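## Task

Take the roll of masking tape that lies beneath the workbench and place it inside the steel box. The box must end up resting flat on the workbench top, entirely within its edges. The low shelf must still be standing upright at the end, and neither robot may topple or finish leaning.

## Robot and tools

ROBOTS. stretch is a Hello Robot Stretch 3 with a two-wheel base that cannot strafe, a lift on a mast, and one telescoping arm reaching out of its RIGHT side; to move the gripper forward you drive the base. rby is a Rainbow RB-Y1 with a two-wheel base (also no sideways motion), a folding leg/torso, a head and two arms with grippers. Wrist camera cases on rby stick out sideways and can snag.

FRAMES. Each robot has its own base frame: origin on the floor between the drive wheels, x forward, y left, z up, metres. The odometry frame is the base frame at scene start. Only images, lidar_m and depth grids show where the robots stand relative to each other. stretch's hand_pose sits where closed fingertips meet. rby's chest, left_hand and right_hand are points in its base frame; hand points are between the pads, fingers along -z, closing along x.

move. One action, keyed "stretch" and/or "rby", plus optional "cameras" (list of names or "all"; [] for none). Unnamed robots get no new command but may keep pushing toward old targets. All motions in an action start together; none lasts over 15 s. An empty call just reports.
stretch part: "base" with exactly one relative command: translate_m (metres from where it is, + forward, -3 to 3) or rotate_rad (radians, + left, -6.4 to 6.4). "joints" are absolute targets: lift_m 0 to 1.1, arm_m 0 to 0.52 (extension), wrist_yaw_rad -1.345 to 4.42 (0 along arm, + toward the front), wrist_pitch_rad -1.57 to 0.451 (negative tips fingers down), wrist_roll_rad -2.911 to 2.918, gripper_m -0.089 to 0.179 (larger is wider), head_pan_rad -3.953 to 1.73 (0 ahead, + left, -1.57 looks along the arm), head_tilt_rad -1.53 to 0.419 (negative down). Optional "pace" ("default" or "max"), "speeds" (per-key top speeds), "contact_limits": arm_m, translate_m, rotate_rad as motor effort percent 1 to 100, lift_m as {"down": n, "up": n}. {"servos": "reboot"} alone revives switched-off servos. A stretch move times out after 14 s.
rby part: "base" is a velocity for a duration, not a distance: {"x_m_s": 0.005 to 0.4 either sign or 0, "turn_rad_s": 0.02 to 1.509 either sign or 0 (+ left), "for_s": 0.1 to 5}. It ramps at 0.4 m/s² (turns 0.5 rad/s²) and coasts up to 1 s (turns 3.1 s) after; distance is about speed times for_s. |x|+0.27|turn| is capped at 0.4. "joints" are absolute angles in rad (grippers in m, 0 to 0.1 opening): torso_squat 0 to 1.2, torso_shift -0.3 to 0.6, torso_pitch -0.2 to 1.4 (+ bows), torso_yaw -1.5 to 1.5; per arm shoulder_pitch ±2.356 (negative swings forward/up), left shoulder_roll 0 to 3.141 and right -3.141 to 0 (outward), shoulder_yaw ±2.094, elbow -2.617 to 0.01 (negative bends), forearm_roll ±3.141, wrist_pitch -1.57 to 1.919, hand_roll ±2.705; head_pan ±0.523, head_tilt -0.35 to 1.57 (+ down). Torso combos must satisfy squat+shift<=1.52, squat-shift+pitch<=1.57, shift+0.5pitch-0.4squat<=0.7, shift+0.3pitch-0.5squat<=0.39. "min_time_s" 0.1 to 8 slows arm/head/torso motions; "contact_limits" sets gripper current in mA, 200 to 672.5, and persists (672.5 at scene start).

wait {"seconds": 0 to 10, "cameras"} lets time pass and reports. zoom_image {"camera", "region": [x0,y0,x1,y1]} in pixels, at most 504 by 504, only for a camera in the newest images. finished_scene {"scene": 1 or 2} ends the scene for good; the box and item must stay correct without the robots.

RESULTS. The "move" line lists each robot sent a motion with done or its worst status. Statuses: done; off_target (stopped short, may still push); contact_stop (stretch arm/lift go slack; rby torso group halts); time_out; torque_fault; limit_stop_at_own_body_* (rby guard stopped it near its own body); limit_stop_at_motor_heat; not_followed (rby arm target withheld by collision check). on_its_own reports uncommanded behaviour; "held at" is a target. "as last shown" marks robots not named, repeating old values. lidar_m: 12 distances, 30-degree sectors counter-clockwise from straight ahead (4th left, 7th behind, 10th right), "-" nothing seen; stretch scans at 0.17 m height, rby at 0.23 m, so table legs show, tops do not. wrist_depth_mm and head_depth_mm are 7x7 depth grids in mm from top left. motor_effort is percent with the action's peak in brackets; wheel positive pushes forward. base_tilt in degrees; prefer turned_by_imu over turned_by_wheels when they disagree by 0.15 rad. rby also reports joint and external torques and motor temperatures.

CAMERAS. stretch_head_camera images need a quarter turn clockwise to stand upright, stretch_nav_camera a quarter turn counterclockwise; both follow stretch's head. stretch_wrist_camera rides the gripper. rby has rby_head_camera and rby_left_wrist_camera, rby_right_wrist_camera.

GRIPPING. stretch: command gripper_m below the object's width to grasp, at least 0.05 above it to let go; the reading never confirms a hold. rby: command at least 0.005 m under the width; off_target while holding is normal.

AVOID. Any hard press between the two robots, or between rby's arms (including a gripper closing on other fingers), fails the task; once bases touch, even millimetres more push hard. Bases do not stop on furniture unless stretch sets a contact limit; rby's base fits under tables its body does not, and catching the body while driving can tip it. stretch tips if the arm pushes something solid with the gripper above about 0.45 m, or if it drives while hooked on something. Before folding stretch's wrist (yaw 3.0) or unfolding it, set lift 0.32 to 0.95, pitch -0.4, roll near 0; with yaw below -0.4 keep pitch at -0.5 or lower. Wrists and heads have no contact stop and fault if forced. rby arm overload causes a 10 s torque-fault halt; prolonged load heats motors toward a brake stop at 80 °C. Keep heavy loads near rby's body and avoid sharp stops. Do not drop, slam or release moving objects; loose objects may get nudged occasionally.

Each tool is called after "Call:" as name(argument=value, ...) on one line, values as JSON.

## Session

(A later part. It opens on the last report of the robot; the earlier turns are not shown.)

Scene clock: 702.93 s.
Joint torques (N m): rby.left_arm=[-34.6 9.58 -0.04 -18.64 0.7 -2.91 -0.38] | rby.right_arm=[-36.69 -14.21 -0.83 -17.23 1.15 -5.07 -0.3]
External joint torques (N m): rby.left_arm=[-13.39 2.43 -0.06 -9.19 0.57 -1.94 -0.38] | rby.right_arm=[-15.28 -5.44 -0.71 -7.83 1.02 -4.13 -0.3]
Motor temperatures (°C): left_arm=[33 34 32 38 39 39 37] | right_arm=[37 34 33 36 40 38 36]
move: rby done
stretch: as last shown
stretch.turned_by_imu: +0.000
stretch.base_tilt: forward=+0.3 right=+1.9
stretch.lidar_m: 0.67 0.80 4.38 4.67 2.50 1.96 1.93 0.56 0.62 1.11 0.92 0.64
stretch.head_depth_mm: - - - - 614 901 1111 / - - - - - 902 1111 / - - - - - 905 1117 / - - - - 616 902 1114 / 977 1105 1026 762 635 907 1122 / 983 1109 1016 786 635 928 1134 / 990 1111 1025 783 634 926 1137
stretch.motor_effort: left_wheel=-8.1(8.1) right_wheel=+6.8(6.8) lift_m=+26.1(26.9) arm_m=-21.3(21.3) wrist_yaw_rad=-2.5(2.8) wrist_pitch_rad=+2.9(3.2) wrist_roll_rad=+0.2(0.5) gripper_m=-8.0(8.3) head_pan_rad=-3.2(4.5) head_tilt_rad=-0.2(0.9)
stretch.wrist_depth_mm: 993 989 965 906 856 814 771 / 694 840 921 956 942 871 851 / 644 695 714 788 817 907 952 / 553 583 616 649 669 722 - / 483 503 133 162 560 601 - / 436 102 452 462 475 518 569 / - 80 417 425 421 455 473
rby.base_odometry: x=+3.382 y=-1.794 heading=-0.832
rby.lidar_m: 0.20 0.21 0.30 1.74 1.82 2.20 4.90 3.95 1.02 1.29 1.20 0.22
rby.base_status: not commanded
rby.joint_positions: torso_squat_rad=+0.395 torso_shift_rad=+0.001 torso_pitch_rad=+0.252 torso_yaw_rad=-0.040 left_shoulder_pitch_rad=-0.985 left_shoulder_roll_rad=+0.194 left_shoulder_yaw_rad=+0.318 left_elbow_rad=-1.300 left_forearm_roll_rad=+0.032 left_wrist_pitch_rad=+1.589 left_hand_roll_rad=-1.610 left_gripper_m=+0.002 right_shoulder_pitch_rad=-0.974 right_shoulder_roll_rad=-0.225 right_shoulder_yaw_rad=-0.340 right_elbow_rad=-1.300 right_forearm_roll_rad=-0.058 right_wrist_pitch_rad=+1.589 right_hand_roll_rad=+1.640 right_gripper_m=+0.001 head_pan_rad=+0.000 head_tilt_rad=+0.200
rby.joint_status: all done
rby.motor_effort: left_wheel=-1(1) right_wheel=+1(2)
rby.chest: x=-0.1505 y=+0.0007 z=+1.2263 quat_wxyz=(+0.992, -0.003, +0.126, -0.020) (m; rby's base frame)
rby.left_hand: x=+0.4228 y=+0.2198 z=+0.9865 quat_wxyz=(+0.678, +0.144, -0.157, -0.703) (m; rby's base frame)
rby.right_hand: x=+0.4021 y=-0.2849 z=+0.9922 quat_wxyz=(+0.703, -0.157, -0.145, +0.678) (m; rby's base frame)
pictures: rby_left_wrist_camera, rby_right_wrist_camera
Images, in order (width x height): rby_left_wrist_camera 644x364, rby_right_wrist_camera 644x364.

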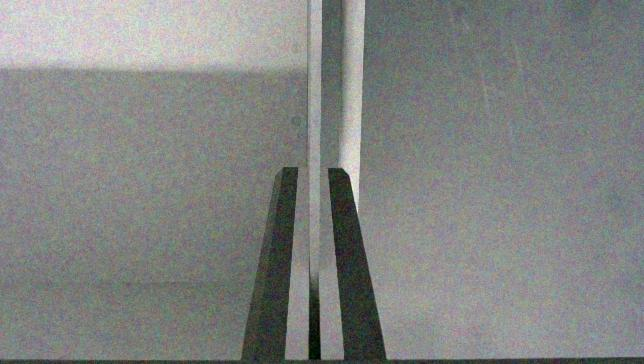

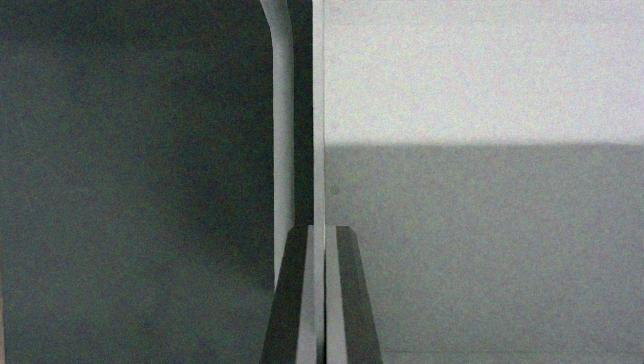

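Call:
move(rby={"joints": {"torso_squat_rad": 0.412}, "min_time_s": 0.8}, cameras=[])

Call:
move(rby={"joints": {"torso_squat_rad": 0.425}, "min_time_s": 0.8}, cameras=[])

Scene clock: 709.23 s.
Joint torques (N m): rby.left_arm=[-28.41 7.8 -0.13 -13.47 0.86 -1.8 -0.54] | rby.right_arm=[-36.6 -14.02 -0.68 -16.18 1.11 -3.99 -0.15]
External joint torques (N m): rby.left_arm=[-7.18 0.65 -0.15 -4.02 0.72 -0.83 -0.55] | rby.right_arm=[-15.17 -5.26 -0.56 -6.78 0.98 -3.05 -0.14]
Motor temperatures (°C): left_arm=[33 34 32 38 39 39 37] | right_arm=[37 34 33 36 40 38 36]
move: rby done
stretch: as last shown
stretch.turned_by_imu: +0.001
stretch.lidar_m: 0.67 0.80 4.37 4.67 2.50 1.96 1.93 0.56 0.62 1.11 0.92 0.64
stretch.head_depth_mm: - - - - 614 902 1117 / - - - - - 906 1115 / - - - - - 905 1107 / - - - - 615 906 1120 / 979 1107 1020 758 634 908 1114 / 986 1104 1028 785 634 929 1135 / 989 1118 1025 785 633 924 1136
stretch.motor_effort: left_wheel=-8.3(8.3) right_wheel=+6.4(7.0) lift_m=+23.4(24.2) arm_m=-20.7(21.2) wrist_yaw_rad=-2.0(2.7) wrist_pitch_rad=+3.0(3.1) wrist_roll_rad=+0.3(0.5) gripper_m=-7.4(8.4) head_pan_rad=-4.0(5.3) head_tilt_rad=-0.5(1.3)
stretch.wrist_depth_mm: 958 994 934 900 858 815 772 / 680 849 899 947 958 896 841 / 647 689 733 772 825 891 918 / 552 581 619 658 681 714 - / 477 498 133 162 559 598 - / 433 102 449 461 478 517 568 / - 80 418 424 420 450 477
rby.base_odometry: x=+3.382 y=-1.794 heading=-0.832
rby.lidar_m: 0.20 0.21 0.31 1.76 1.84 2.20 4.90 3.95 1.03 1.28 1.21 0.21
rby.base_status: not commanded
rby.joint_positions: torso_squat_rad=+0.412 torso_shift_rad=+0.000 torso_pitch_rad=+0.251 torso_yaw_rad=-0.040 left_shoulder_pitch_rad=-0.986 left_shoulder_roll_rad=+0.195 left_shoulder_yaw_rad=+0.318 left_elbow_rad=-1.301 left_forearm_roll_rad=+0.032 left_wrist_pitch_rad=+1.588 left_hand_roll_rad=-1.610 left_gripper_m=+0.002 right_shoulder_pitch_rad=-0.974 right_shoulder_roll_rad=-0.225 right_shoulder_yaw_rad=-0.340 right_elbow_rad=-1.300 right_forearm_roll_rad=-0.058 right_wrist_pitch_rad=+1.589 right_hand_roll_rad=+1.640 right_gripper_m=+0.001 head_pan_rad=+0.000 head_tilt_rad=+0.200
rby.joint_status: all done
rby.motor_effort: left_wheel=-1(1) right_wheel=+1(2)
rby.chest: x=-0.1510 y=+0.0007 z=+1.2217 quat_wxyz=(+0.992, -0.003, +0.125, -0.020) (m; rby's base frame)
rby.left_hand: x=+0.4232 y=+0.2197 z=+0.9838 quat_wxyz=(+0.678, +0.145, -0.158, -0.703) (m; rby's base frame)
rby.right_hand: x=+0.4019 y=-0.2849 z=+0.9882 quat_wxyz=(+0.703, -0.157, -0.145, +0.678) (m; rby's base frame)
pictures: none
No camera images: "cameras" was empty.

Scene clock: 710.33 s.
Joint torques (N m): rby.left_arm=[-23.48 6.35 -0.52 -10.23 1.12 -0.95 -0.5] | rby.right_arm=[-35.54 -14.05 -0.64 -15.16 1.14 -3.27 -0.17]
External joint torques (N m): rby.left_arm=[-2.22 -0.82 -0.55 -0.78 0.98 0.03 -0.5] | rby.right_arm=[-14.11 -5.29 -0.52 -5.76 1.01 -2.32 -0.16]
Motor temperatures (°C): left_arm=[33 34 32 38 39 39 37] | right_arm=[37 34 33 36 40 38 36]
move: rby done
stretch: as last shown
stretch.turned_by_imu: +0.000
stretch.base_tilt: forward=+0.4 right=+1.8
stretch.lidar_m: 0.67 0.80 4.39 4.68 2.49 1.96 1.94 0.56 0.62 1.11 0.92 0.64
stretch.head_depth_mm: - - - - 614 901 1108 / - - - - - 904 1110 / - - - - - 903 1118 / - - - - 617 903 1115 / 976 1101 1023 757 634 903 1119 / 981 1106 1020 783 633 929 1136 / 994 1118 1027 786 633 927 1138
stretch.motor_effort: left_wheel=-8.0(8.2) right_wheel=+6.7(6.8) lift_m=+22.7(23.5) arm_m=-20.3(21.2) wrist_yaw_rad=-1.8(2.7) wrist_pitch_rad=+3.0(3.2) wrist_roll_rad=+0.3(0.6) gripper_m=-7.2(8.5) head_pan_rad=-4.1(5.2) head_tilt_rad=-1.2(1.3)
stretch.wrist_depth_mm: 946 994 955 897 855 815 782 / 686 830 889 951 940 891 838 / 642 702 724 775 825 926 952 / 552 585 612 650 666 715 - / 490 505 133 162 564 606 - / 435 102 445 463 468 517 569 / - 80 422 422 420 451 474
rby.base_odometry: x=+3.382 y=-1.794 heading=-0.832
rby.lidar_m: 0.20 0.21 0.30 1.75 1.84 2.19 4.90 3.95 1.03 1.29 1.21 0.23
rby.base_status: not commanded
rby.joint_positions: torso_squat_rad=+0.425 torso_shift_rad=+0.000 torso_pitch_rad=+0.250 torso_yaw_rad=-0.040 left_shoulder_pitch_rad=-0.987 left_shoulder_roll_rad=+0.195 left_shoulder_yaw_rad=+0.318 left_elbow_rad=-1.302 left_forearm_roll_rad=+0.032 left_wrist_pitch_rad=+1.588 left_hand_roll_rad=-1.610 left_gripper_m=+0.002 right_shoulder_pitch_rad=-0.974 right_shoulder_roll_rad=-0.225 right_shoulder_yaw_rad=-0.340 right_elbow_rad=-1.300 right_forearm_roll_rad=-0.058 right_wrist_pitch_rad=+1.589 right_hand_roll_rad=+1.640 right_gripper_m=+0.001 head_pan_rad=+0.000 head_tilt_rad=+0.200
rby.joint_status: all done
rby.motor_effort: left_wheel=-1(1) right_wheel=+1(1)
rby.chest: x=-0.1513 y=+0.0007 z=+1.2180 quat_wxyz=(+0.992, -0.003, +0.125, -0.020) (m; rby's base frame)
rby.left_hand: x=+0.4236 y=+0.2197 z=+0.9814 quat_wxyz=(+0.678, +0.146, -0.159, -0.703) (m; rby's base frame)
rby.right_hand: x=+0.4018 y=-0.2849 z=+0.9851 quat_wxyz=(+0.703, -0.158, -0.145, +0.678) (m; rby's base frame)
pictures: none
No camera images: "cameras" was empty.

Call:
move(rby={"joints": {"torso_squat_rad": 0.437}, "min_time_s": 0.8}, cameras=[])

Call:
move(rby={"joints": {"torso_squat_rad": 0.447}, "min_time_s": 0.8}, cameras=["rby_left_wrist_camera", "rby_right_wrist_camera"])

Scene clock: 715.03 s.
Joint torques (N m): rby.left_arm=[-17.18 4.48 -0.83 -6.14 1.14 -0.71 -0.52] | rby.right_arm=[-30.54 -11.95 -0.68 -12.24 1.17 -3.05 -0.23]
External joint torques (N m): rby.left_arm=[4.11 -2.7 -0.86 3.3 1 0.28 -0.53] | rby.right_arm=[-9.07 -3.17 -0.56 -2.85 1.04 -2.1 -0.22]
Motor temperatures (°C): left_arm=[33 34 32 38 39 39 37] | right_arm=[37 34 33 36 40 38 36]
move: rby done
stretch: as last shown
stretch.turned_by_imu: +0.001
stretch.base_tilt: forward=+0.4 right=+1.9
stretch.lidar_m: 0.67 0.80 4.38 4.67 2.50 1.96 1.93 0.56 0.62 1.11 0.92 0.64
stretch.head_depth_mm: - - - - 615 901 1109 / - - - - - 899 1111 / - - - - - 904 1114 / - - - - 616 906 1116 / 981 1104 1022 760 634 905 1113 / 983 1106 1023 784 635 929 1137 / 989 1115 1026 783 634 926 1134
stretch.motor_effort: left_wheel=-8.2(8.2) right_wheel=+6.3(6.8) lift_m=+19.8(20.7) arm_m=-20.2(21.2) wrist_yaw_rad=-2.1(2.6) wrist_pitch_rad=+3.1(3.1) wrist_roll_rad=+0.2(0.5) gripper_m=-7.4(8.4) head_pan_rad=-4.2(4.5) head_tilt_rad=-0.7(1.1)
stretch.wrist_depth_mm: 971 986 950 893 845 820 771 / 685 835 895 956 935 900 849 / 645 699 727 770 833 894 953 / 557 576 610 644 680 711 - / 481 498 133 162 569 599 - / 438 102 444 461 474 519 568 / - 80 419 420 417 456 472
rby.base_odometry: x=+3.382 y=-1.794 heading=-0.832
rby.lidar_m: 0.20 0.21 0.30 1.75 1.85 2.21 4.91 3.95 1.02 1.29 1.20 0.22
rby.base_status: not commanded
rby.joint_positions: torso_squat_rad=+0.437 torso_shift_rad=+0.000 torso_pitch_rad=+0.249 torso_yaw_rad=-0.040 left_shoulder_pitch_rad=-0.989 left_shoulder_roll_rad=+0.196 left_shoulder_yaw_rad=+0.318 left_elbow_rad=-1.303 left_forearm_roll_rad=+0.032 left_wrist_pitch_rad=+1.588 left_hand_roll_rad=-1.610 left_gripper_m=+0.002 right_shoulder_pitch_rad=-0.975 right_shoulder_roll_rad=-0.225 right_shoulder_yaw_rad=-0.340 right_elbow_rad=-1.301 right_forearm_roll_rad=-0.058 right_wrist_pitch_rad=+1.588 right_hand_roll_rad=+1.640 right_gripper_m=+0.001 head_pan_rad=+0.000 head_tilt_rad=+0.200
rby.joint_status: all done
rby.motor_effort: left_wheel=-1(1) right_wheel=+1(1)
rby.chest: x=-0.1519 y=+0.0007 z=+1.2146 quat_wxyz=(+0.992, -0.003, +0.124, -0.020) (m; rby's base frame)
rby.left_hand: x=+0.4239 y=+0.2197 z=+0.9799 quat_wxyz=(+0.677, +0.148, -0.160, -0.703) (m; rby's base frame)
rby.right_hand: x=+0.4020 y=-0.2849 z=+0.9833 quat_wxyz=(+0.703, -0.159, -0.147, +0.678) (m; rby's base frame)
pictures: none
No camera images: "cameras" was empty.

Scene clock: 716.13 s.
Joint torques (N m): rby.left_arm=[-12.2 2.46 -0.26 -2.73 1.07 -0.85 -0.45] | rby.right_arm=[-24.95 -9.98 -0.65 -9 1.18 -3.51 -0.26]
External joint torques (N m): rby.left_arm=[9.12 -4.74 -0.28 6.72 0.94 0.14 -0.45] | rby.right_arm=[-3.44 -1.19 -0.53 0.39 1.05 -2.56 -0.25]
Motor temperatures (°C): left_arm=[33 34 32 38 39 39 37] | right_arm=[37 34 33 36 40 38 36]
move: rby done
stretch: as last shown
stretch.turned_by_imu: +0.000
stretch.base_tilt: forward=+0.4 right=+1.8
stretch.lidar_m: 0.67 0.80 4.36 4.66 2.50 1.97 1.94 0.56 0.62 1.11 0.92 0.64
stretch.head_depth_mm: - - - - 613 903 1112 / - - - - - 902 1114 / - - - - - 910 1105 / - - - - 616 907 1113 / 983 1113 1024 758 633 905 1121 / 989 1110 1029 781 634 928 1127 / 993 1111 1026 785 635 922 1132
stretch.motor_effort: left_wheel=-7.7(8.2) right_wheel=+6.6(6.8) lift_m=+19.4(20.0) arm_m=-19.9(21.5) wrist_yaw_rad=-2.1(2.7) wrist_pitch_rad=+2.9(3.1) wrist_roll_rad=+0.3(0.5) gripper_m=-6.2(9.4) head_pan_rad=-3.5(4.4) head_tilt_rad=-0.9(1.4)
stretch.wrist_depth_mm: 963 985 938 894 837 800 780 / 684 834 914 941 943 893 853 / 631 676 729 769 832 909 928 / 561 576 609 645 671 714 - / 483 510 133 161 562 597 - / 434 103 449 461 473 511 570 / - 80 418 420 421 449 471
rby.base_odometry: x=+3.382 y=-1.794 heading=-0.832
rby.lidar_m: 0.20 0.22 0.31 1.75 1.84 2.19 4.89 3.95 1.02 1.29 1.21 0.21
rby.base_status: not commanded
rby.joint_positions: torso_squat_rad=+0.447 torso_shift_rad=-0.001 torso_pitch_rad=+0.248 torso_yaw_rad=-0.040 left_shoulder_pitch_rad=-0.990 left_shoulder_roll_rad=+0.196 left_shoulder_yaw_rad=+0.318 left_elbow_rad=-1.304 left_forearm_roll_rad=+0.032 left_wrist_pitch_rad=+1.588 left_hand_roll_rad=-1.610 left_gripper_m=+0.002 right_shoulder_pitch_rad=-0.976 right_shoulder_roll_rad=-0.226 right_shoulder_yaw_rad=-0.340 right_elbow_rad=-1.302 right_forearm_roll_rad=-0.058 right_wrist_pitch_rad=+1.589 right_hand_roll_rad=+1.640 right_gripper_m=+0.001 head_pan_rad=+0.000 head_tilt_rad=+0.200
rby.joint_status: all done
rby.motor_effort: left_wheel=+0(1) right_wheel=+1(2)
rby.chest: x=-0.1526 y=+0.0007 z=+1.2116 quat_wxyz=(+0.992, -0.003, +0.124, -0.020) (m; rby's base frame)
rby.left_hand: x=+0.4240 y=+0.2196 z=+0.9787 quat_wxyz=(+0.677, +0.149, -0.162, -0.702) (m; rby's base frame)
rby.right_hand: x=+0.4021 y=-0.2849 z=+0.9821 quat_wxyz=(+0.703, -0.160, -0.148, +0.678) (m; rby's base frame)
pictures: rby_left_wrist_camera, rby_right_wrist_camera
Images, in order (width x height): rby_left_wrist_camera 644x364, rby_right_wrist_camera 644x364.

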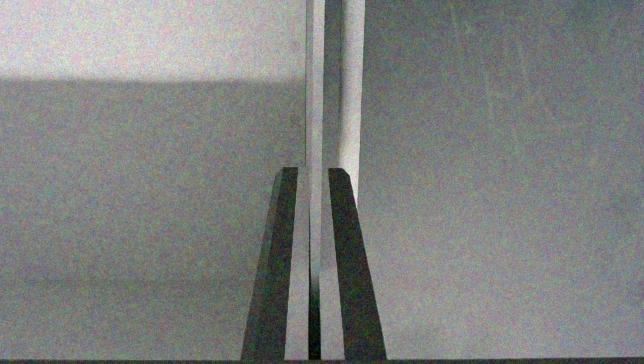

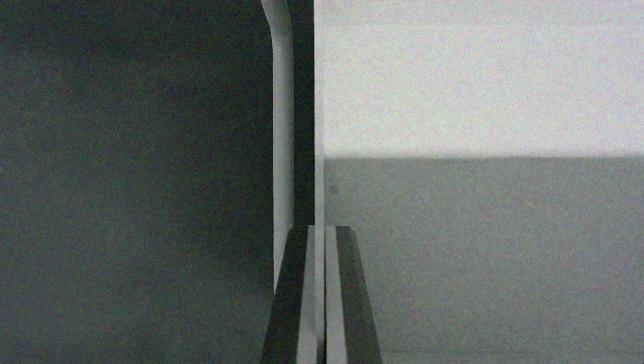

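Call:
move(rby={"joints": {"torso_squat_rad": 0.454}, "min_time_s": 0.8}, cameras=[])

Call:
move(rby={"joints": {"left_gripper_m": 0.08, "right_gripper_m": 0.08}}, cameras=["rby_left_wrist_camera", "rby_right_wrist_camera"])

Scene clock: 723.90 s.
Joint torques (N m): rby.left_arm=[-8.67 1.06 -0.43 0.1 0.99 -1.01 -0.44] | rby.right_arm=[-21.14 -8.71 -0.85 -6.6 1.23 -3.73 -0.2]
External joint torques (N m): rby.left_arm=[12.67 -6.14 -0.46 9.54 0.86 -0.02 -0.45] | rby.right_arm=[0.39 0.09 -0.74 2.79 1.1 -2.77 -0.2]
Motor temperatures (°C): left_arm=[33 34 32 37 39 39 36] | right_arm=[37 34 33 36 40 38 36]
move: rby done
stretch.base_odometry: x=+0.378 y=+1.412 heading=-2.259
stretch.turned_by_wheels: +0.000
stretch.turned_by_imu: +0.001
stretch.base_tilt: forward=+0.5 right=+1.9
stretch.lidar_m: 0.67 0.80 4.38 4.66 2.50 1.96 1.94 0.56 0.62 1.11 0.92 0.64
stretch.head_depth_mm: - - - - 614 906 1112 / - - - - - 901 1109 / - - - - - 898 1116 / - - - - 616 905 1113 / 986 1099 1023 759 633 906 1116 / 986 1108 1023 785 633 927 1137 / 988 1118 1024 784 633 926 1138
stretch.base_status: not commanded
stretch.joint_positions: lift_m=+1.090 arm_m=+0.010 wrist_yaw_rad=+0.002 wrist_pitch_rad=-0.503 wrist_roll_rad=+0.000 gripper_m=+0.010 head_pan_rad=-1.570 head_tilt_rad=-0.700
stretch.joint_status: not commanded
stretch.motor_effort: left_wheel=-7.9(8.3) right_wheel=+6.5(6.8) lift_m=+19.6(19.7) arm_m=-20.8(21.0) wrist_yaw_rad=-2.3(2.8) wrist_pitch_rad=+2.9(3.1) wrist_roll_rad=+0.3(0.6) gripper_m=-8.5(8.5) head_pan_rad=-3.6(4.5) head_tilt_rad=-1.3(1.5)
stretch.hand_pose: x=-0.0210 y=-0.3678 z=+1.0840 quat_wxyz=(+0.685, +0.177, -0.684, -0.176) (m; stretch's base frame)
stretch.wrist_depth_mm: 988 984 954 894 831 817 760 / 690 830 881 948 929 880 840 / 638 683 722 769 832 921 930 / 563 578 616 649 668 725 - / 479 506 133 162 561 598 - / 436 102 448 459 474 515 558 / - 80 420 425 419 453 474
rby.base_odometry: x=+3.382 y=-1.794 heading=-0.832
rby.lidar_m: 0.20 0.21 0.30 1.75 1.85 2.19 4.90 3.95 1.03 1.28 1.21 0.22
rby.base_status: not commanded
rby.joint_positions: torso_squat_rad=+0.454 torso_shift_rad=-0.001 torso_pitch_rad=+0.247 torso_yaw_rad=-0.040 left_shoulder_pitch_rad=-0.991 left_shoulder_roll_rad=+0.197 left_shoulder_yaw_rad=+0.318 left_elbow_rad=-1.304 left_forearm_roll_rad=+0.032 left_wrist_pitch_rad=+1.588 left_hand_roll_rad=-1.610 left_gripper_m=+0.002 right_shoulder_pitch_rad=-0.977 right_shoulder_roll_rad=-0.226 right_shoulder_yaw_rad=-0.340 right_elbow_rad=-1.302 right_forearm_roll_rad=-0.058 right_wrist_pitch_rad=+1.589 right_hand_roll_rad=+1.640 right_gripper_m=+0.001 head_pan_rad=+0.000 head_tilt_rad=+0.200
rby.joint_status: all done
rby.motor_effort: left_wheel=+0(1) right_wheel=+2(2)
rby.chest: x=-0.1531 y=+0.0007 z=+1.2096 quat_wxyz=(+0.992, -0.003, +0.123, -0.020) (m; rby's base frame)
rby.left_hand: x=+0.4241 y=+0.2196 z=+0.9779 quat_wxyz=(+0.677, +0.150, -0.162, -0.702) (m; rby's base frame)
rby.right_hand: x=+0.4022 y=-0.2849 z=+0.9812 quat_wxyz=(+0.702, -0.161, -0.148, +0.677) (m; rby's base frame)
pictures: none
No camera images: "cameras" was empty.

Scene clock: 725.33 s.
Joint torques (N m): rby.left_arm=[-7.07 1 -0.26 0.47 0.78 -0.66 -0.14] | rby.right_arm=[-21.23 -8.51 -0.72 -7.74 0.33 -1.37 -0.17]
External joint torques (N m): rby.left_arm=[14.27 -6.2 -0.29 9.91 0.65 0.34 -0.15] | rby.right_arm=[0.29 0.28 -0.6 1.65 0.2 -0.41 -0.17]
Motor temperatures (°C): left_arm=[33 34 32 37 39 39 36] | right_arm=[37 34 33 36 40 38 36]
move: rby done
stretch: as last shown
stretch.turned_by_imu: +0.000
stretch.base_tilt: forward=+0.4 right=+1.9
stretch.lidar_m: 0.67 0.80 4.35 4.66 2.50 1.96 1.93 0.56 0.62 1.11 0.92 0.64
stretch.head_depth_mm: - - - - 614 901 1110 / - - - - - 901 1115 / - - - - - 900 1110 / - - - - 618 901 1110 / 980 1099 1021 757 632 907 1113 / 983 1105 1023 782 631 927 1132 / 989 1115 1023 784 633 929 1139
stretch.motor_effort: left_wheel=-7.9(8.4) right_wheel=+6.5(6.8) lift_m=+19.4(19.8) arm_m=-20.4(21.3) wrist_yaw_rad=-2.1(2.6) wrist_pitch_rad=+2.9(3.2) wrist_roll_rad=+0.3(0.6) gripper_m=-7.5(8.5) head_pan_rad=-3.5(4.9) head_tilt_rad=-1.3(1.6)
stretch.wrist_depth_mm: 952 984 953 891 844 816 775 / 684 834 899 938 933 886 857 / 639 687 720 761 808 905 933 / 553 586 614 660 683 712 - / 483 503 133 162 557 595 - / 439 103 447 462 470 515 568 / - 80 417 425 417 452 473
rby.base_odometry: x=+3.382 y=-1.794 heading=-0.832
rby.lidar_m: 0.20 0.22 0.30 1.75 1.83 2.18 4.90 3.96 1.02 1.29 1.22 0.22
rby.base_status: not commanded
rby.joint_positions: torso_squat_rad=+0.454 torso_shift_rad=-0.001 torso_pitch_rad=+0.248 torso_yaw_rad=-0.040 left_shoulder_pitch_rad=-0.992 left_shoulder_roll_rad=+0.197 left_shoulder_yaw_rad=+0.318 left_elbow_rad=-1.304 left_forearm_roll_rad=+0.032 left_wrist_pitch_rad=+1.588 left_hand_roll_rad=-1.610 left_gripper_m=+0.080 right_shoulder_pitch_rad=-0.977 right_shoulder_roll_rad=-0.226 right_shoulder_yaw_rad=-0.340 right_elbow_rad=-1.302 right_forearm_roll_rad=-0.058 right_wrist_pitch_rad=+1.588 right_hand_roll_rad=+1.640 right_gripper_m=+0.080 head_pan_rad=+0.000 head_tilt_rad=+0.200
rby.joint_status: all done
rby.motor_effort: left_wheel=+2(3) right_wheel=+1(3)
rby.chest: x=-0.1526 y=+0.0007 z=+1.2095 quat_wxyz=(+0.992, -0.003, +0.124, -0.020) (m; rby's base frame)
rby.left_hand: x=+0.4245 y=+0.2196 z=+0.9776 quat_wxyz=(+0.677, +0.150, -0.162, -0.702) (m; rby's base frame)
rby.right_hand: x=+0.4026 y=-0.2850 z=+0.9807 quat_wxyz=(+0.702, -0.161, -0.148, +0.677) (m; rby's base frame)
pictures: rby_left_wrist_camera, rby_right_wrist_camera
Images, in order (width x height): rby_left_wrist_camera 644x364, rby_right_wrist_camera 644x364.

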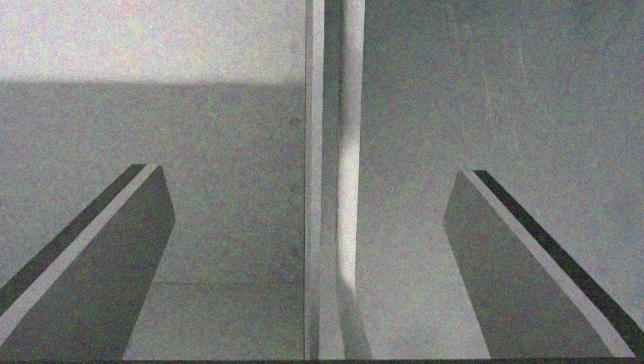

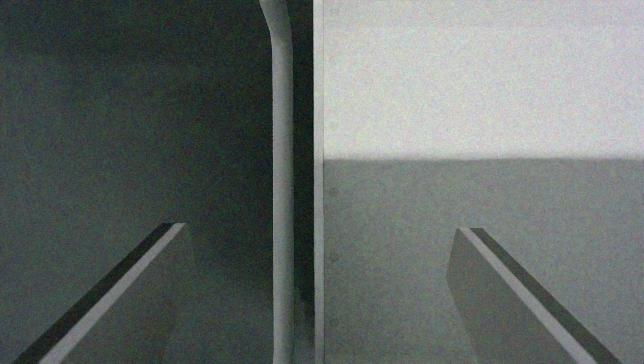

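Call:
move(rby={"joints": {"torso_squat_rad": 0.05}, "min_time_s": 2.0}, cameras=["rby_left_wrist_camera", "rby_right_wrist_camera"])

Call:
move(rby={"base": {"x_m_s": -0.3, "for_s": 4.3}}, stretch={"joints": {"lift_m": 1.1}}, cameras=["rby_head_camera", "stretch_nav_camera", "stretch_wrist_camera"])

Scene clock: 737.40 s.
Joint torques (N m): rby.left_arm=[-19.33 5.9 -0.57 -8.08 0.56 -0.73 -0.01] | rby.right_arm=[-21.32 -8.59 -0.76 -7.88 0.41 -1.33 -0.22]
External joint torques (N m): rby.left_arm=[1.94 -1.27 -0.59 1.36 0.43 0.26 -0.01] | rby.right_arm=[0.16 0.2 -0.65 1.52 0.28 -0.37 -0.22]
Motor temperatures (°C): left_arm=[33 34 32 37 39 39 36] | right_arm=[36 34 33 35 40 37 36]
move: rby done
stretch: as last shown
stretch.turned_by_imu: +0.001
stretch.lidar_m: 0.67 0.80 4.34 4.65 2.50 1.96 1.93 0.56 0.62 1.11 0.92 0.64
stretch.head_depth_mm: - - - - 614 899 1113 / - - - - - 906 1113 / - - - - - 904 1117 / - - - - 616 909 1113 / 982 1103 1025 759 632 903 1119 / 980 1115 1024 782 633 926 1132 / 994 1111 1028 785 634 927 1135
stretch.motor_effort: left_wheel=-7.6(8.2) right_wheel=+6.6(6.8) lift_m=+19.7(20.0) arm_m=-19.1(21.2) wrist_yaw_rad=-2.7(2.9) wrist_pitch_rad=+2.8(3.2) wrist_roll_rad=+0.3(0.7) gripper_m=-7.0(8.6) head_pan_rad=-4.2(5.0) head_tilt_rad=-1.7(1.7)
stretch.wrist_depth_mm: 967 984 949 912 852 800 767 / 690 844 904 957 941 888 864 / 639 687 731 765 826 887 954 / 555 582 620 653 674 712 - / 481 499 132 162 555 599 - / 432 103 449 465 474 516 573 / - 80 416 422 422 453 471
rby.base_odometry: x=+3.382 y=-1.794 heading=-0.832
rby.lidar_m: 0.21 0.21 0.31 1.75 1.84 2.19 4.90 3.94 1.03 1.29 1.21 0.22
rby.base_status: not commanded
rby.joint_positions: torso_squat_rad=+0.050 torso_shift_rad=+0.000 torso_pitch_rad=+0.250 torso_yaw_rad=-0.040 left_shoulder_pitch_rad=-0.988 left_shoulder_roll_rad=+0.195 left_shoulder_yaw_rad=+0.318 left_elbow_rad=-1.302 left_forearm_roll_rad=+0.032 left_wrist_pitch_rad=+1.588 left_hand_roll_rad=-1.610 left_gripper_m=+0.080 right_shoulder_pitch_rad=-0.977 right_shoulder_roll_rad=-0.226 right_shoulder_yaw_rad=-0.340 right_elbow_rad=-1.302 right_forearm_roll_rad=-0.058 right_wrist_pitch_rad=+1.588 right_hand_roll_rad=+1.640 right_gripper_m=+0.080 head_pan_rad=+0.000 head_tilt_rad=+0.200
rby.joint_status: all done
rby.motor_effort: left_wheel=+0(3) right_wheel=+1(2)
rby.chest: x=-0.1514 y=+0.0007 z=+1.2794 quat_wxyz=(+0.992, -0.003, +0.125, -0.020) (m; rby's base frame)
rby.left_hand: x=+0.4239 y=+0.2196 z=+1.0437 quat_wxyz=(+0.677, +0.147, -0.160, -0.703) (m; rby's base frame)
rby.right_hand: x=+0.4033 y=-0.2849 z=+1.0494 quat_wxyz=(+0.702, -0.160, -0.147, +0.678) (m; rby's base frame)
pictures: rby_left_wrist_camera, rby_right_wrist_camera
Images, in order (width x height): rby_left_wrist_camera 644x364, rby_right_wrist_camera 644x364.

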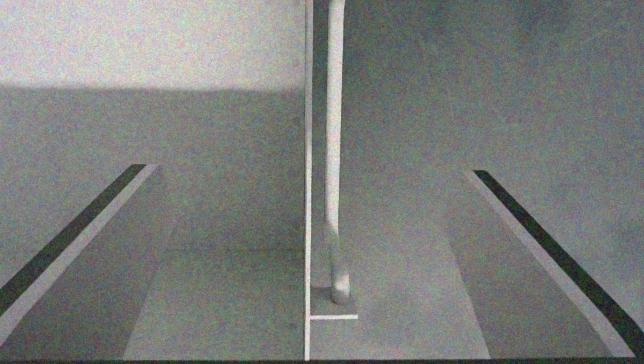

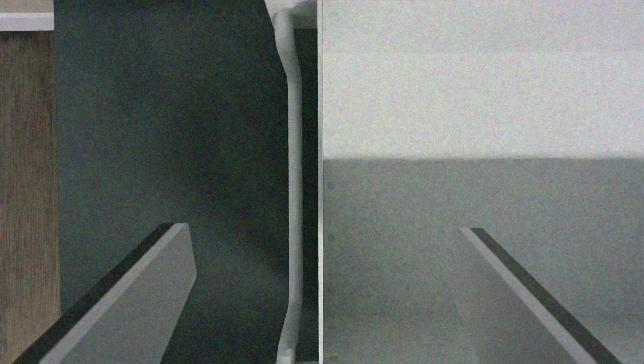

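Scene clock: 742.83 s.
Joint torques (N m): rby.left_arm=[-21.02 6.46 -0.06 -8.98 0.47 -0.61 -0.12] | rby.right_arm=[-21.36 -8.48 -0.81 -8.08 0.33 -1.1 -0.19]
External joint torques (N m): rby.left_arm=[0.25 -0.71 -0.08 0.46 0.33 0.37 -0.12] | rby.right_arm=[0.13 0.31 -0.7 1.31 0.2 -0.15 -0.19]
Motor temperatures (°C): left_arm=[32 34 32 37 39 39 36] | right_arm=[36 34 33 35 40 37 36]
move: stretch done; rby done
stretch.base_odometry: x=+0.378 y=+1.412 heading=-2.259
stretch.turned_by_wheels: +0.000
stretch.turned_by_imu: +0.001
stretch.base_tilt: forward=+0.4 right=+1.8
stretch.lidar_m: 2.68 1.25 1.14 4.66 2.49 1.96 1.93 0.56 0.62 1.11 0.92 0.86
stretch.head_depth_mm: - - - - 631 902 1109 / - - - - 603 903 1109 / - - - - 609 901 1117 / - - - - 616 904 1113 / 963 1104 1072 782 633 906 1122 / 986 1107 1025 784 634 927 1133 / 988 1116 1026 785 633 925 1141
stretch.base_status: not commanded
stretch.joint_positions: lift_m=+1.100 arm_m=+0.010 wrist_yaw_rad=+0.002 wrist_pitch_rad=-0.504 wrist_roll_rad=+0.000 gripper_m=+0.010 head_pan_rad=-1.570 head_tilt_rad=-0.700
stretch.joint_status: all done
stretch.motor_effort: left_wheel=-8.2(8.3) right_wheel=+6.3(6.9) lift_m=+35.6(37.0) arm_m=-19.5(21.5) wrist_yaw_rad=-2.3(2.8) wrist_pitch_rad=+2.9(3.2) wrist_roll_rad=+0.4(0.6) gripper_m=-7.7(8.9) head_pan_rad=-3.9(4.8) head_tilt_rad=-0.8(2.1)
stretch.hand_pose: x=-0.0210 y=-0.3677 z=+1.0939 quat_wxyz=(+0.685, +0.177, -0.684, -0.176) (m; stretch's base frame)
stretch.wrist_depth_mm: 994 978 945 893 854 823 773 / 689 857 899 965 930 895 855 / 649 699 747 785 840 929 927 / 574 596 634 668 693 741 - / 497 517 132 162 572 608 - / 444 102 458 473 490 533 - / - 81 419 431 430 462 485
rby.base_odometry: x=+2.514 y=-0.840 heading=-0.833
rby.lidar_m: 1.50 1.53 1.85 1.48 1.46 2.13 3.61 3.79 2.92 2.80 1.29 1.92
rby.base_status: done (sent for 4.3 of 4.3 s)
rby.joint_positions: torso_squat_rad=+0.050 torso_shift_rad=+0.000 torso_pitch_rad=+0.250 torso_yaw_rad=-0.040 left_shoulder_pitch_rad=-0.988 left_shoulder_roll_rad=+0.195 left_shoulder_yaw_rad=+0.318 left_elbow_rad=-1.302 left_forearm_roll_rad=+0.032 left_wrist_pitch_rad=+1.588 left_hand_roll_rad=-1.610 left_gripper_m=+0.080 right_shoulder_pitch_rad=-0.977 right_shoulder_roll_rad=-0.226 right_shoulder_yaw_rad=-0.340 right_elbow_rad=-1.302 right_forearm_roll_rad=-0.058 right_wrist_pitch_rad=+1.588 right_hand_roll_rad=+1.640 right_gripper_m=+0.080 head_pan_rad=+0.000 head_tilt_rad=+0.200
rby.joint_status: not commanded
rby.motor_effort: left_wheel=-3(23) right_wheel=+5(18)
rby.chest: x=-0.1516 y=+0.0008 z=+1.2795 quat_wxyz=(+0.992, -0.003, +0.124, -0.020) (m; rby's base frame)
rby.left_hand: x=+0.4236 y=+0.2196 z=+1.0437 quat_wxyz=(+0.677, +0.147, -0.160, -0.703) (m; rby's base frame)
rby.right_hand: x=+0.4032 y=-0.2849 z=+1.0496 quat_wxyz=(+0.702, -0.160, -0.147, +0.678) (m; rby's base frame)
pictures: rby_head_camera, stretch_nav_camera (sideways), stretch_wrist_camera
Images, in order (width x height): rby_head_camera 896x504, stretch_nav_camera 672x504, stretch_wrist_camera 644x364.

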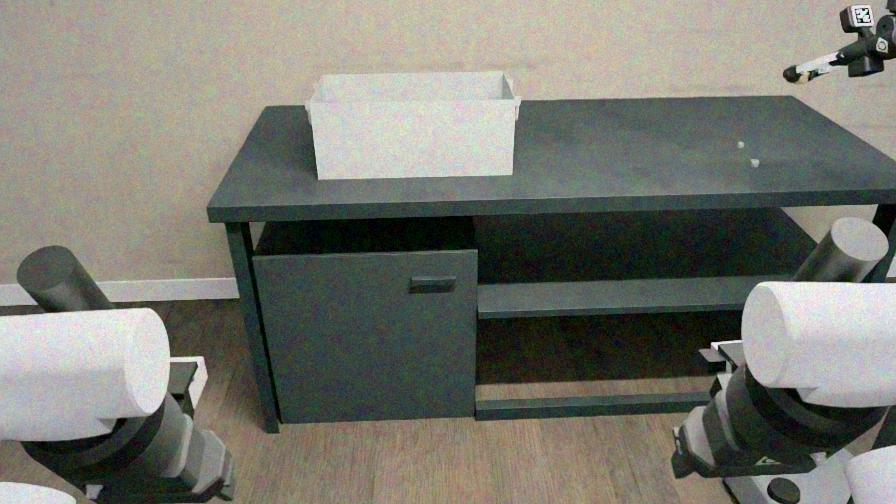

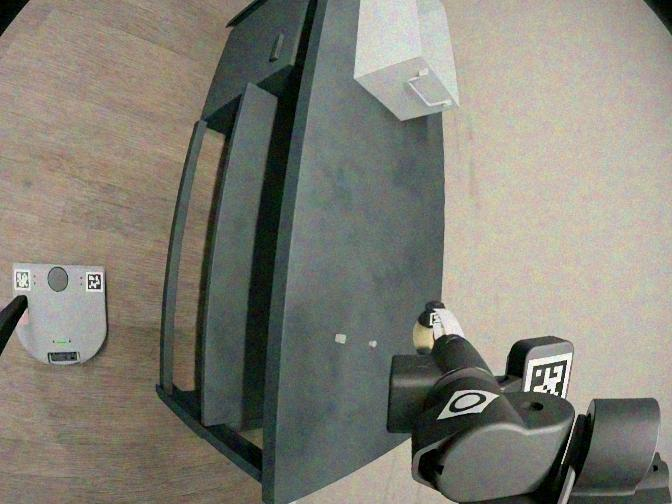

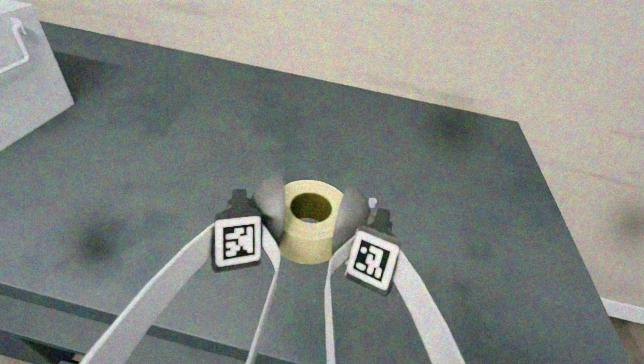

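Call:
move(stretch={"base": {"translate_m": 0.8}, "joints": {"head_tilt_rad": -0.6}}, cameras=["rby_head_camera", "stretch_head_camera", "stretch_nav_camera", "stretch_wrist_camera"])

Scene clock: 768.57 s.
Joint torques (N m): rby.left_arm=[-20.87 6.48 -0.56 -8.78 0.5 -0.57 -0.19] | rby.right_arm=[-21.41 -8.57 -0.77 -8.11 0.3 -1.18 -0.26]
External joint torques (N m): rby.left_arm=[0.4 -0.69 -0.58 0.67 0.37 0.41 -0.19] | rby.right_arm=[0.08 0.22 -0.65 1.28 0.17 -0.22 -0.25]
Motor temperatures (°C): left_arm=[32 34 32 37 39 39 36] | right_arm=[36 34 33 35 40 37 36]
move: stretch done
stretch.base_odometry: x=-0.130 y=+0.794 heading=-2.259
stretch.turned_by_wheels: +0.000
stretch.turned_by_imu: +0.000
stretch.base_tilt: forward=+0.4 right=+1.9
stretch.lidar_m: 1.89 2.04 0.90 0.88 3.51 2.76 2.71 1.27 1.22 0.55 0.60 1.92
stretch.head_depth_mm: - - - - 663 959 1175 / - - - - - 936 1179 / - - - - - 890 1112 / - - - - 679 839 1040 / 1050 1141 902 721 697 846 1056 / 1054 1170 902 727 701 857 1062 / 1061 1164 883 727 702 862 1072
stretch.base_status: done
stretch.joint_positions: lift_m=+1.100 arm_m=+0.010 wrist_yaw_rad=+0.002 wrist_pitch_rad=-0.504 wrist_roll_rad=+0.000 gripper_m=+0.010 head_pan_rad=-1.570 head_tilt_rad=-0.600
stretch.joint_status: all done
stretch.motor_effort: left_wheel=+4.4(8.4) right_wheel=+0.9(9.3) lift_m=+35.3(35.9) arm_m=-20.6(21.1) wrist_yaw_rad=-2.1(2.8) wrist_pitch_rad=+2.9(3.3) wrist_roll_rad=+0.3(0.6) gripper_m=-8.4(8.8) head_pan_rad=-3.1(4.9) head_tilt_rad=+3.5(4.6)
stretch.hand_pose: x=-0.0210 y=-0.3677 z=+1.0939 quat_wxyz=(+0.685, +0.177, -0.684, -0.176) (m; stretch's base frame)
stretch.wrist_depth_mm: - - 691 985 932 894 855 / - 561 707 681 652 980 929 / - 552 489 472 605 888 966 / 574 575 542 493 482 739 783 / 518 521 133 162 543 613 636 / - 95 489 481 485 532 559 / - 76 - 689 98 472 481
rby: as last shown
rby.lidar_m: 0.81 1.53 1.85 1.50 1.47 2.14 3.61 3.79 2.91 2.79 2.92 1.91
rby.motor_effort: left_wheel=-4(5) right_wheel=+5(5)
pictures: rby_head_camera, stretch_head_camera (sideways), stretch_nav_camera (sideways), stretch_wrist_camera
Images, in order (width x height): rby_head_camera 896x504, stretch_head_camera 896x504, stretch_nav_camera 672x504, stretch_wrist_camera 644x364.

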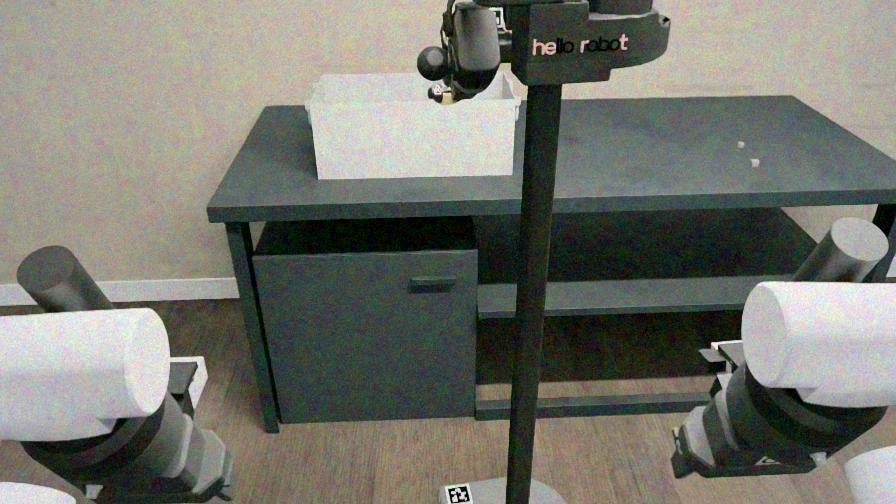

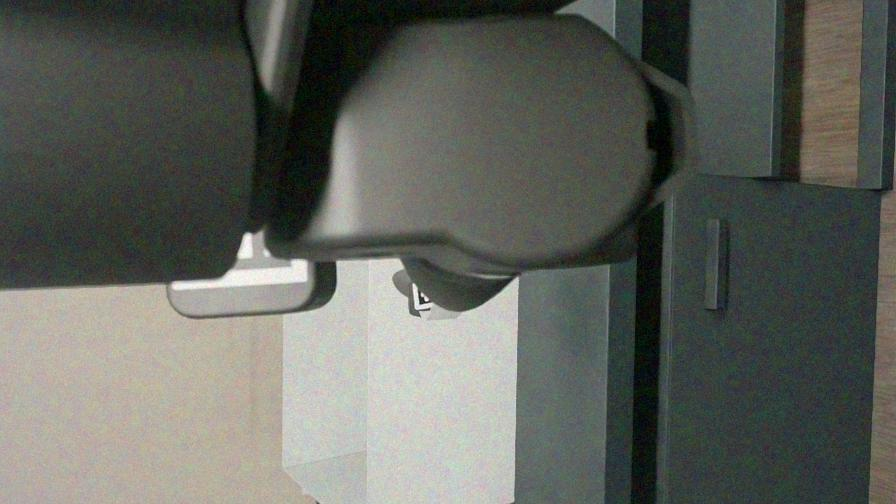

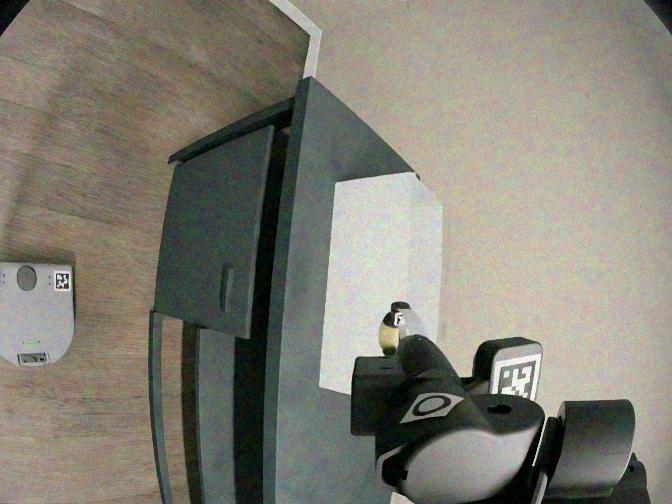

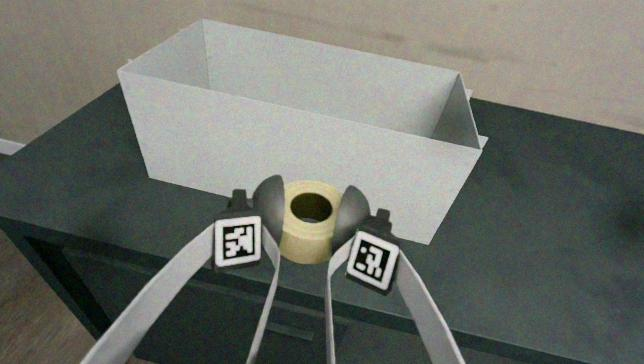

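Call:
move(stretch={"base": {"translate_m": 0.05}, "joints": {"arm_m": 0.4, "head_tilt_rad": -0.75}}, cameras=["stretch_wrist_camera"])

Call:
move(stretch={"joints": {"arm_m": 0.51, "wrist_pitch_rad": -1.0}}, cameras=["stretch_wrist_camera", "rby_head_camera", "stretch_head_camera"])

Scene clock: 810.93 s.
Joint torques (N m): rby.left_arm=[-20.7 6.39 -0.59 -8.53 0.59 -0.68 -0.05] | rby.right_arm=[-21.34 -8.59 -0.94 -8.07 0.32 -1.15 -0.18]
External joint torques (N m): rby.left_arm=[0.57 -0.78 -0.61 0.91 0.45 0.31 -0.06] | rby.right_arm=[0.15 0.21 -0.82 1.32 0.19 -0.19 -0.18]
Motor temperatures (°C): left_arm=[32 34 32 36 39 39 36] | right_arm=[36 34 33 35 40 37 36]
move: stretch done
stretch.base_odometry: x=-0.161 y=+0.755 heading=-2.259
stretch.turned_by_wheels: +0.000
stretch.turned_by_imu: +0.002
stretch.base_tilt: forward=+0.3 right=+2.0
stretch.lidar_m: 1.84 1.99 0.90 0.88 3.54 2.82 2.76 1.31 0.56 0.56 0.60 1.87
stretch.head_depth_mm: 1058 1142 692 736 1004 1278 1138 / 1068 866 682 734 1009 1287 1132 / 1065 872 685 736 873 1158 1143 / 458 874 686 735 868 1118 1138 / 1039 881 691 736 867 1124 1145 / 1075 887 696 735 870 1130 1141 / 1087 1159 698 735 877 1144 1139
stretch.base_status: done
stretch.joint_positions: lift_m=+1.100 arm_m=+0.400 wrist_yaw_rad=+0.002 wrist_pitch_rad=-0.504 wrist_roll_rad=+0.000 gripper_m=+0.010 head_pan_rad=-1.570 head_tilt_rad=-0.749
stretch.joint_status: all done
stretch.motor_effort: left_wheel=+4.7(9.1) right_wheel=+1.1(6.2) lift_m=+34.8(35.5) arm_m=+21.7(25.1) wrist_yaw_rad=-1.7(2.7) wrist_pitch_rad=+2.9(3.3) wrist_roll_rad=+0.3(0.6) gripper_m=-6.2(8.6) head_pan_rad=-3.6(4.7) head_tilt_rad=-6.1(7.1)
stretch.hand_pose: x=-0.0210 y=-0.7577 z=+1.0939 quat_wxyz=(+0.685, +0.177, -0.684, -0.176) (m; stretch's base frame)
stretch.wrist_depth_mm: 722 693 656 609 582 555 526 / 812 760 728 684 643 614 584 / 961 713 741 744 727 681 636 / 584 384 365 660 692 725 719 / 306 406 132 162 354 353 655 / 317 103 455 460 399 394 350 / - 386 415 428 425 436 305
rby: as last shown
rby.lidar_m: 0.81 1.52 1.85 1.50 1.46 2.14 3.61 3.77 2.90 2.79 2.93 1.92
pictures: stretch_wrist_camera
Images, in order (width x height): stretch_wrist_camera 644x364.

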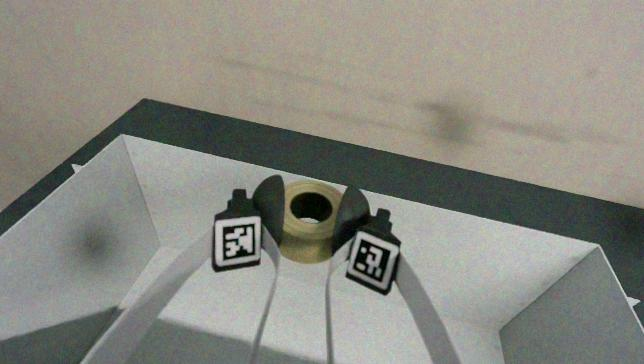

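Scene clock: 813.00 s.
Joint torques (N m): rby.left_arm=[-20.6 6.31 -0.44 -8.83 0.66 -0.62 -0.14] | rby.right_arm=[-21.44 -8.49 -0.72 -8.11 0.36 -1.16 -0.16]
External joint torques (N m): rby.left_arm=[0.68 -0.85 -0.45 0.62 0.53 0.36 -0.15] | rby.right_arm=[0.05 0.31 -0.6 1.28 0.22 -0.21 -0.15]
Motor temperatures (°C): left_arm=[32 34 32 36 39 39 36] | right_arm=[36 34 33 35 40 37 36]
move: stretch done
stretch.base_odometry: x=-0.161 y=+0.755 heading=-2.259
stretch.turned_by_wheels: +0.000
stretch.turned_by_imu: +0.001
stretch.base_tilt: forward=+0.4 right=+1.9
stretch.lidar_m: 1.85 1.99 0.90 0.88 3.56 2.80 2.76 1.31 0.56 0.56 0.60 1.87
stretch.head_depth_mm: 1060 1132 693 737 1010 1281 1140 / 1060 866 681 736 1011 1290 1143 / 1063 875 683 736 868 1162 1139 / 536 877 691 734 873 1117 1138 / 1040 882 690 735 875 1135 1139 / 1076 886 694 735 873 1140 1137 / 1080 1163 698 737 879 1149 1142
stretch.base_status: not commanded
stretch.joint_positions: lift_m=+1.100 arm_m=+0.510 wrist_yaw_rad=+0.002 wrist_pitch_rad=-1.004 wrist_roll_rad=+0.000 gripper_m=+0.010 head_pan_rad=-1.570 head_tilt_rad=-0.750
stretch.joint_status: all done
stretch.motor_effort: left_wheel=+4.5(5.0) right_wheel=+0.8(1.3) lift_m=+34.1(34.8) arm_m=+20.8(24.7) wrist_yaw_rad=-2.1(2.6) wrist_pitch_rad=+1.3(4.2) wrist_roll_rad=+0.3(0.5) gripper_m=-6.6(8.7) head_pan_rad=-2.2(4.7) head_tilt_rad=-6.6(6.7)
stretch.hand_pose: x=-0.0213 y=-0.7722 z=+1.0096 quat_wxyz=(+0.620, +0.341, -0.619, -0.340) (m; stretch's base frame)
stretch.wrist_depth_mm: 255 263 251 488 503 514 522 / 273 333 300 267 251 485 496 / 285 396 405 351 305 270 249 / 299 391 402 414 413 354 303 / 312 375 132 162 399 402 323 / 329 102 361 369 375 387 307 / - 309 348 353 354 367 294
rby: as last shown
rby.lidar_m: 0.80 1.53 1.85 1.49 1.47 2.13 3.61 3.79 2.91 2.79 2.90 1.92
rby.motor_effort: left_wheel=-4(4) right_wheel=+5(5)
pictures: rby_head_camera, stretch_head_camera (sideways), stretch_wrist_camera
Images, in order (width x height): rby_head_camera 896x504, stretch_head_camera 896x504, stretch_wrist_camera 644x364.

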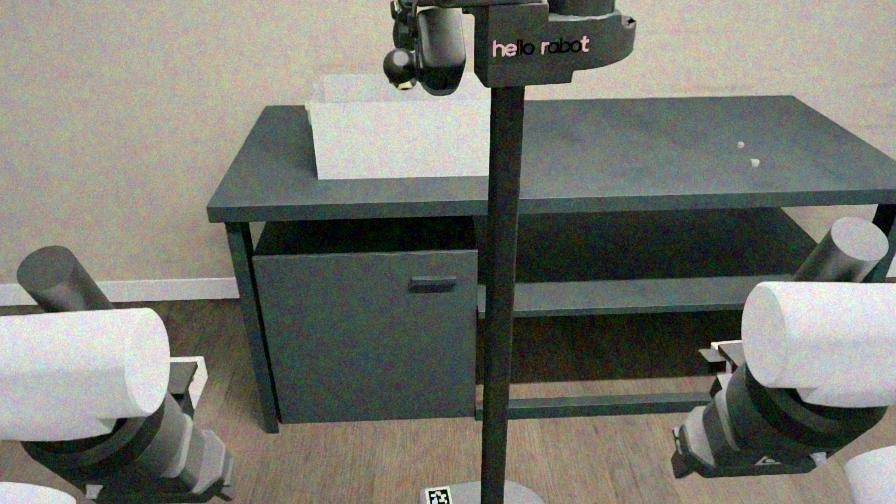

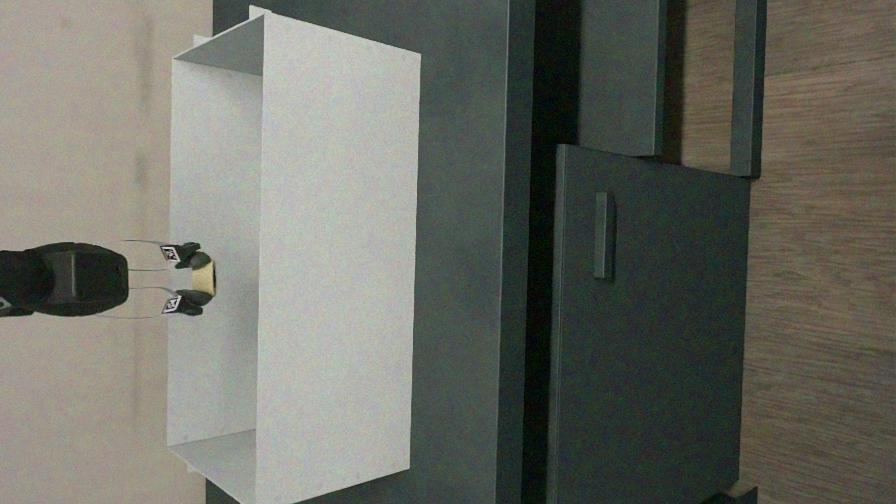

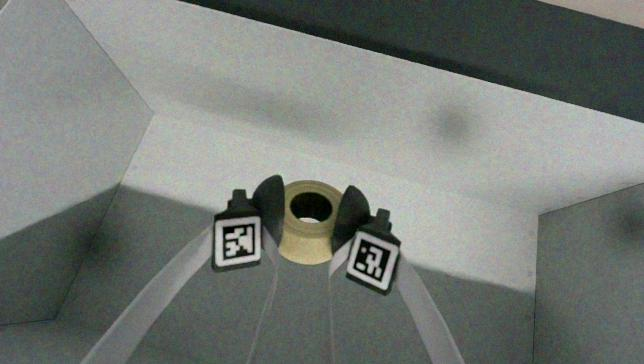

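Call:
move(stretch={"joints": {"arm_m": 0.52, "lift_m": 1.0}, "speeds": {"lift_m": 0.08}, "contact_limits": {"lift_m": {"down": 15}}}, cameras=["stretch_wrist_camera", "stretch_head_camera"])

Scene clock: 851.50 s.
Joint torques (N m): rby.left_arm=[-20.93 6.88 -0.3 -8.81 0.49 -0.7 -0.19] | rby.right_arm=[-21.59 -8.57 -0.8 -8.18 0.3 -1.09 -0.18]
External joint torques (N m): rby.left_arm=[0.34 -0.28 -0.32 0.64 0.36 0.28 -0.19] | rby.right_arm=[-0.1 0.23 -0.68 1.21 0.17 -0.14 -0.18]
Motor temperatures (°C): left_arm=[32 34 32 36 39 39 36] | right_arm=[36 34 32 34 40 37 36]
move: stretch done
stretch.base_odometry: x=-0.161 y=+0.755 heading=-2.259
stretch.turned_by_wheels: +0.000
stretch.turned_by_imu: +0.001
stretch.base_tilt: forward=+0.4 right=+1.9
stretch.lidar_m: 1.84 1.99 0.89 0.88 3.58 2.81 2.76 1.31 0.56 0.56 0.60 1.87
stretch.head_depth_mm: 1021 - 708 734 1008 1275 1138 / 309 856 680 737 1013 1286 1135 / 512 869 686 735 866 1150 1141 / 513 828 693 737 869 1112 1137 / 1059 861 691 737 868 1129 1140 / 1076 890 696 736 873 1136 1137 / 1082 1158 699 736 882 1152 1133
stretch.base_status: not commanded
stretch.joint_positions: lift_m=+1.000 arm_m=+0.520 wrist_yaw_rad=+0.002 wrist_pitch_rad=-1.005 wrist_roll_rad=+0.000 gripper_m=+0.010 head_pan_rad=-1.570 head_tilt_rad=-0.750
stretch.joint_status: all done
stretch.motor_effort: left_wheel=+4.4(5.2) right_wheel=+1.0(1.4) lift_m=+19.6(31.1) arm_m=+20.3(25.1) wrist_yaw_rad=-2.1(2.6) wrist_pitch_rad=+1.3(1.5) wrist_roll_rad=+0.4(0.5) gripper_m=-6.4(8.7) head_pan_rad=-3.2(4.1) head_tilt_rad=-5.7(6.9)
stretch.contact_limits: lift_m down 15 (down: maximum 72; up: maximum 65)
stretch.hand_pose: x=-0.0213 y=-0.7820 z=+0.9095 quat_wxyz=(+0.620, +0.341, -0.619, -0.340) (m; stretch's base frame)
stretch.wrist_depth_mm: 252 248 223 202 185 171 158 / 272 312 282 251 226 205 186 / 284 306 311 314 285 253 226 / 284 290 297 304 311 311 291 / 272 278 133 162 294 300 301 / 260 103 267 271 276 286 288 / - 247 258 263 261 272 275
rby: as last shown
rby.lidar_m: 0.80 1.54 1.86 1.49 1.45 2.14 3.60 3.79 2.91 2.78 2.92 1.91
pictures: stretch_head_camera (sideways), stretch_wrist_camera
Images, in order (width x height): stretch_head_camera 896x504, stretch_wrist_camera 644x364.

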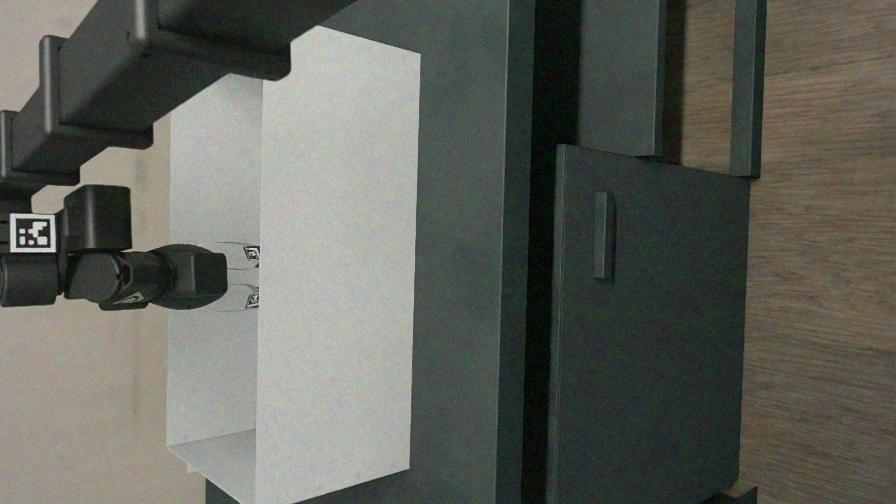

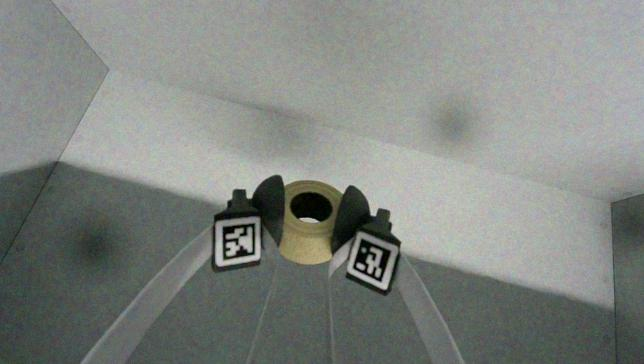

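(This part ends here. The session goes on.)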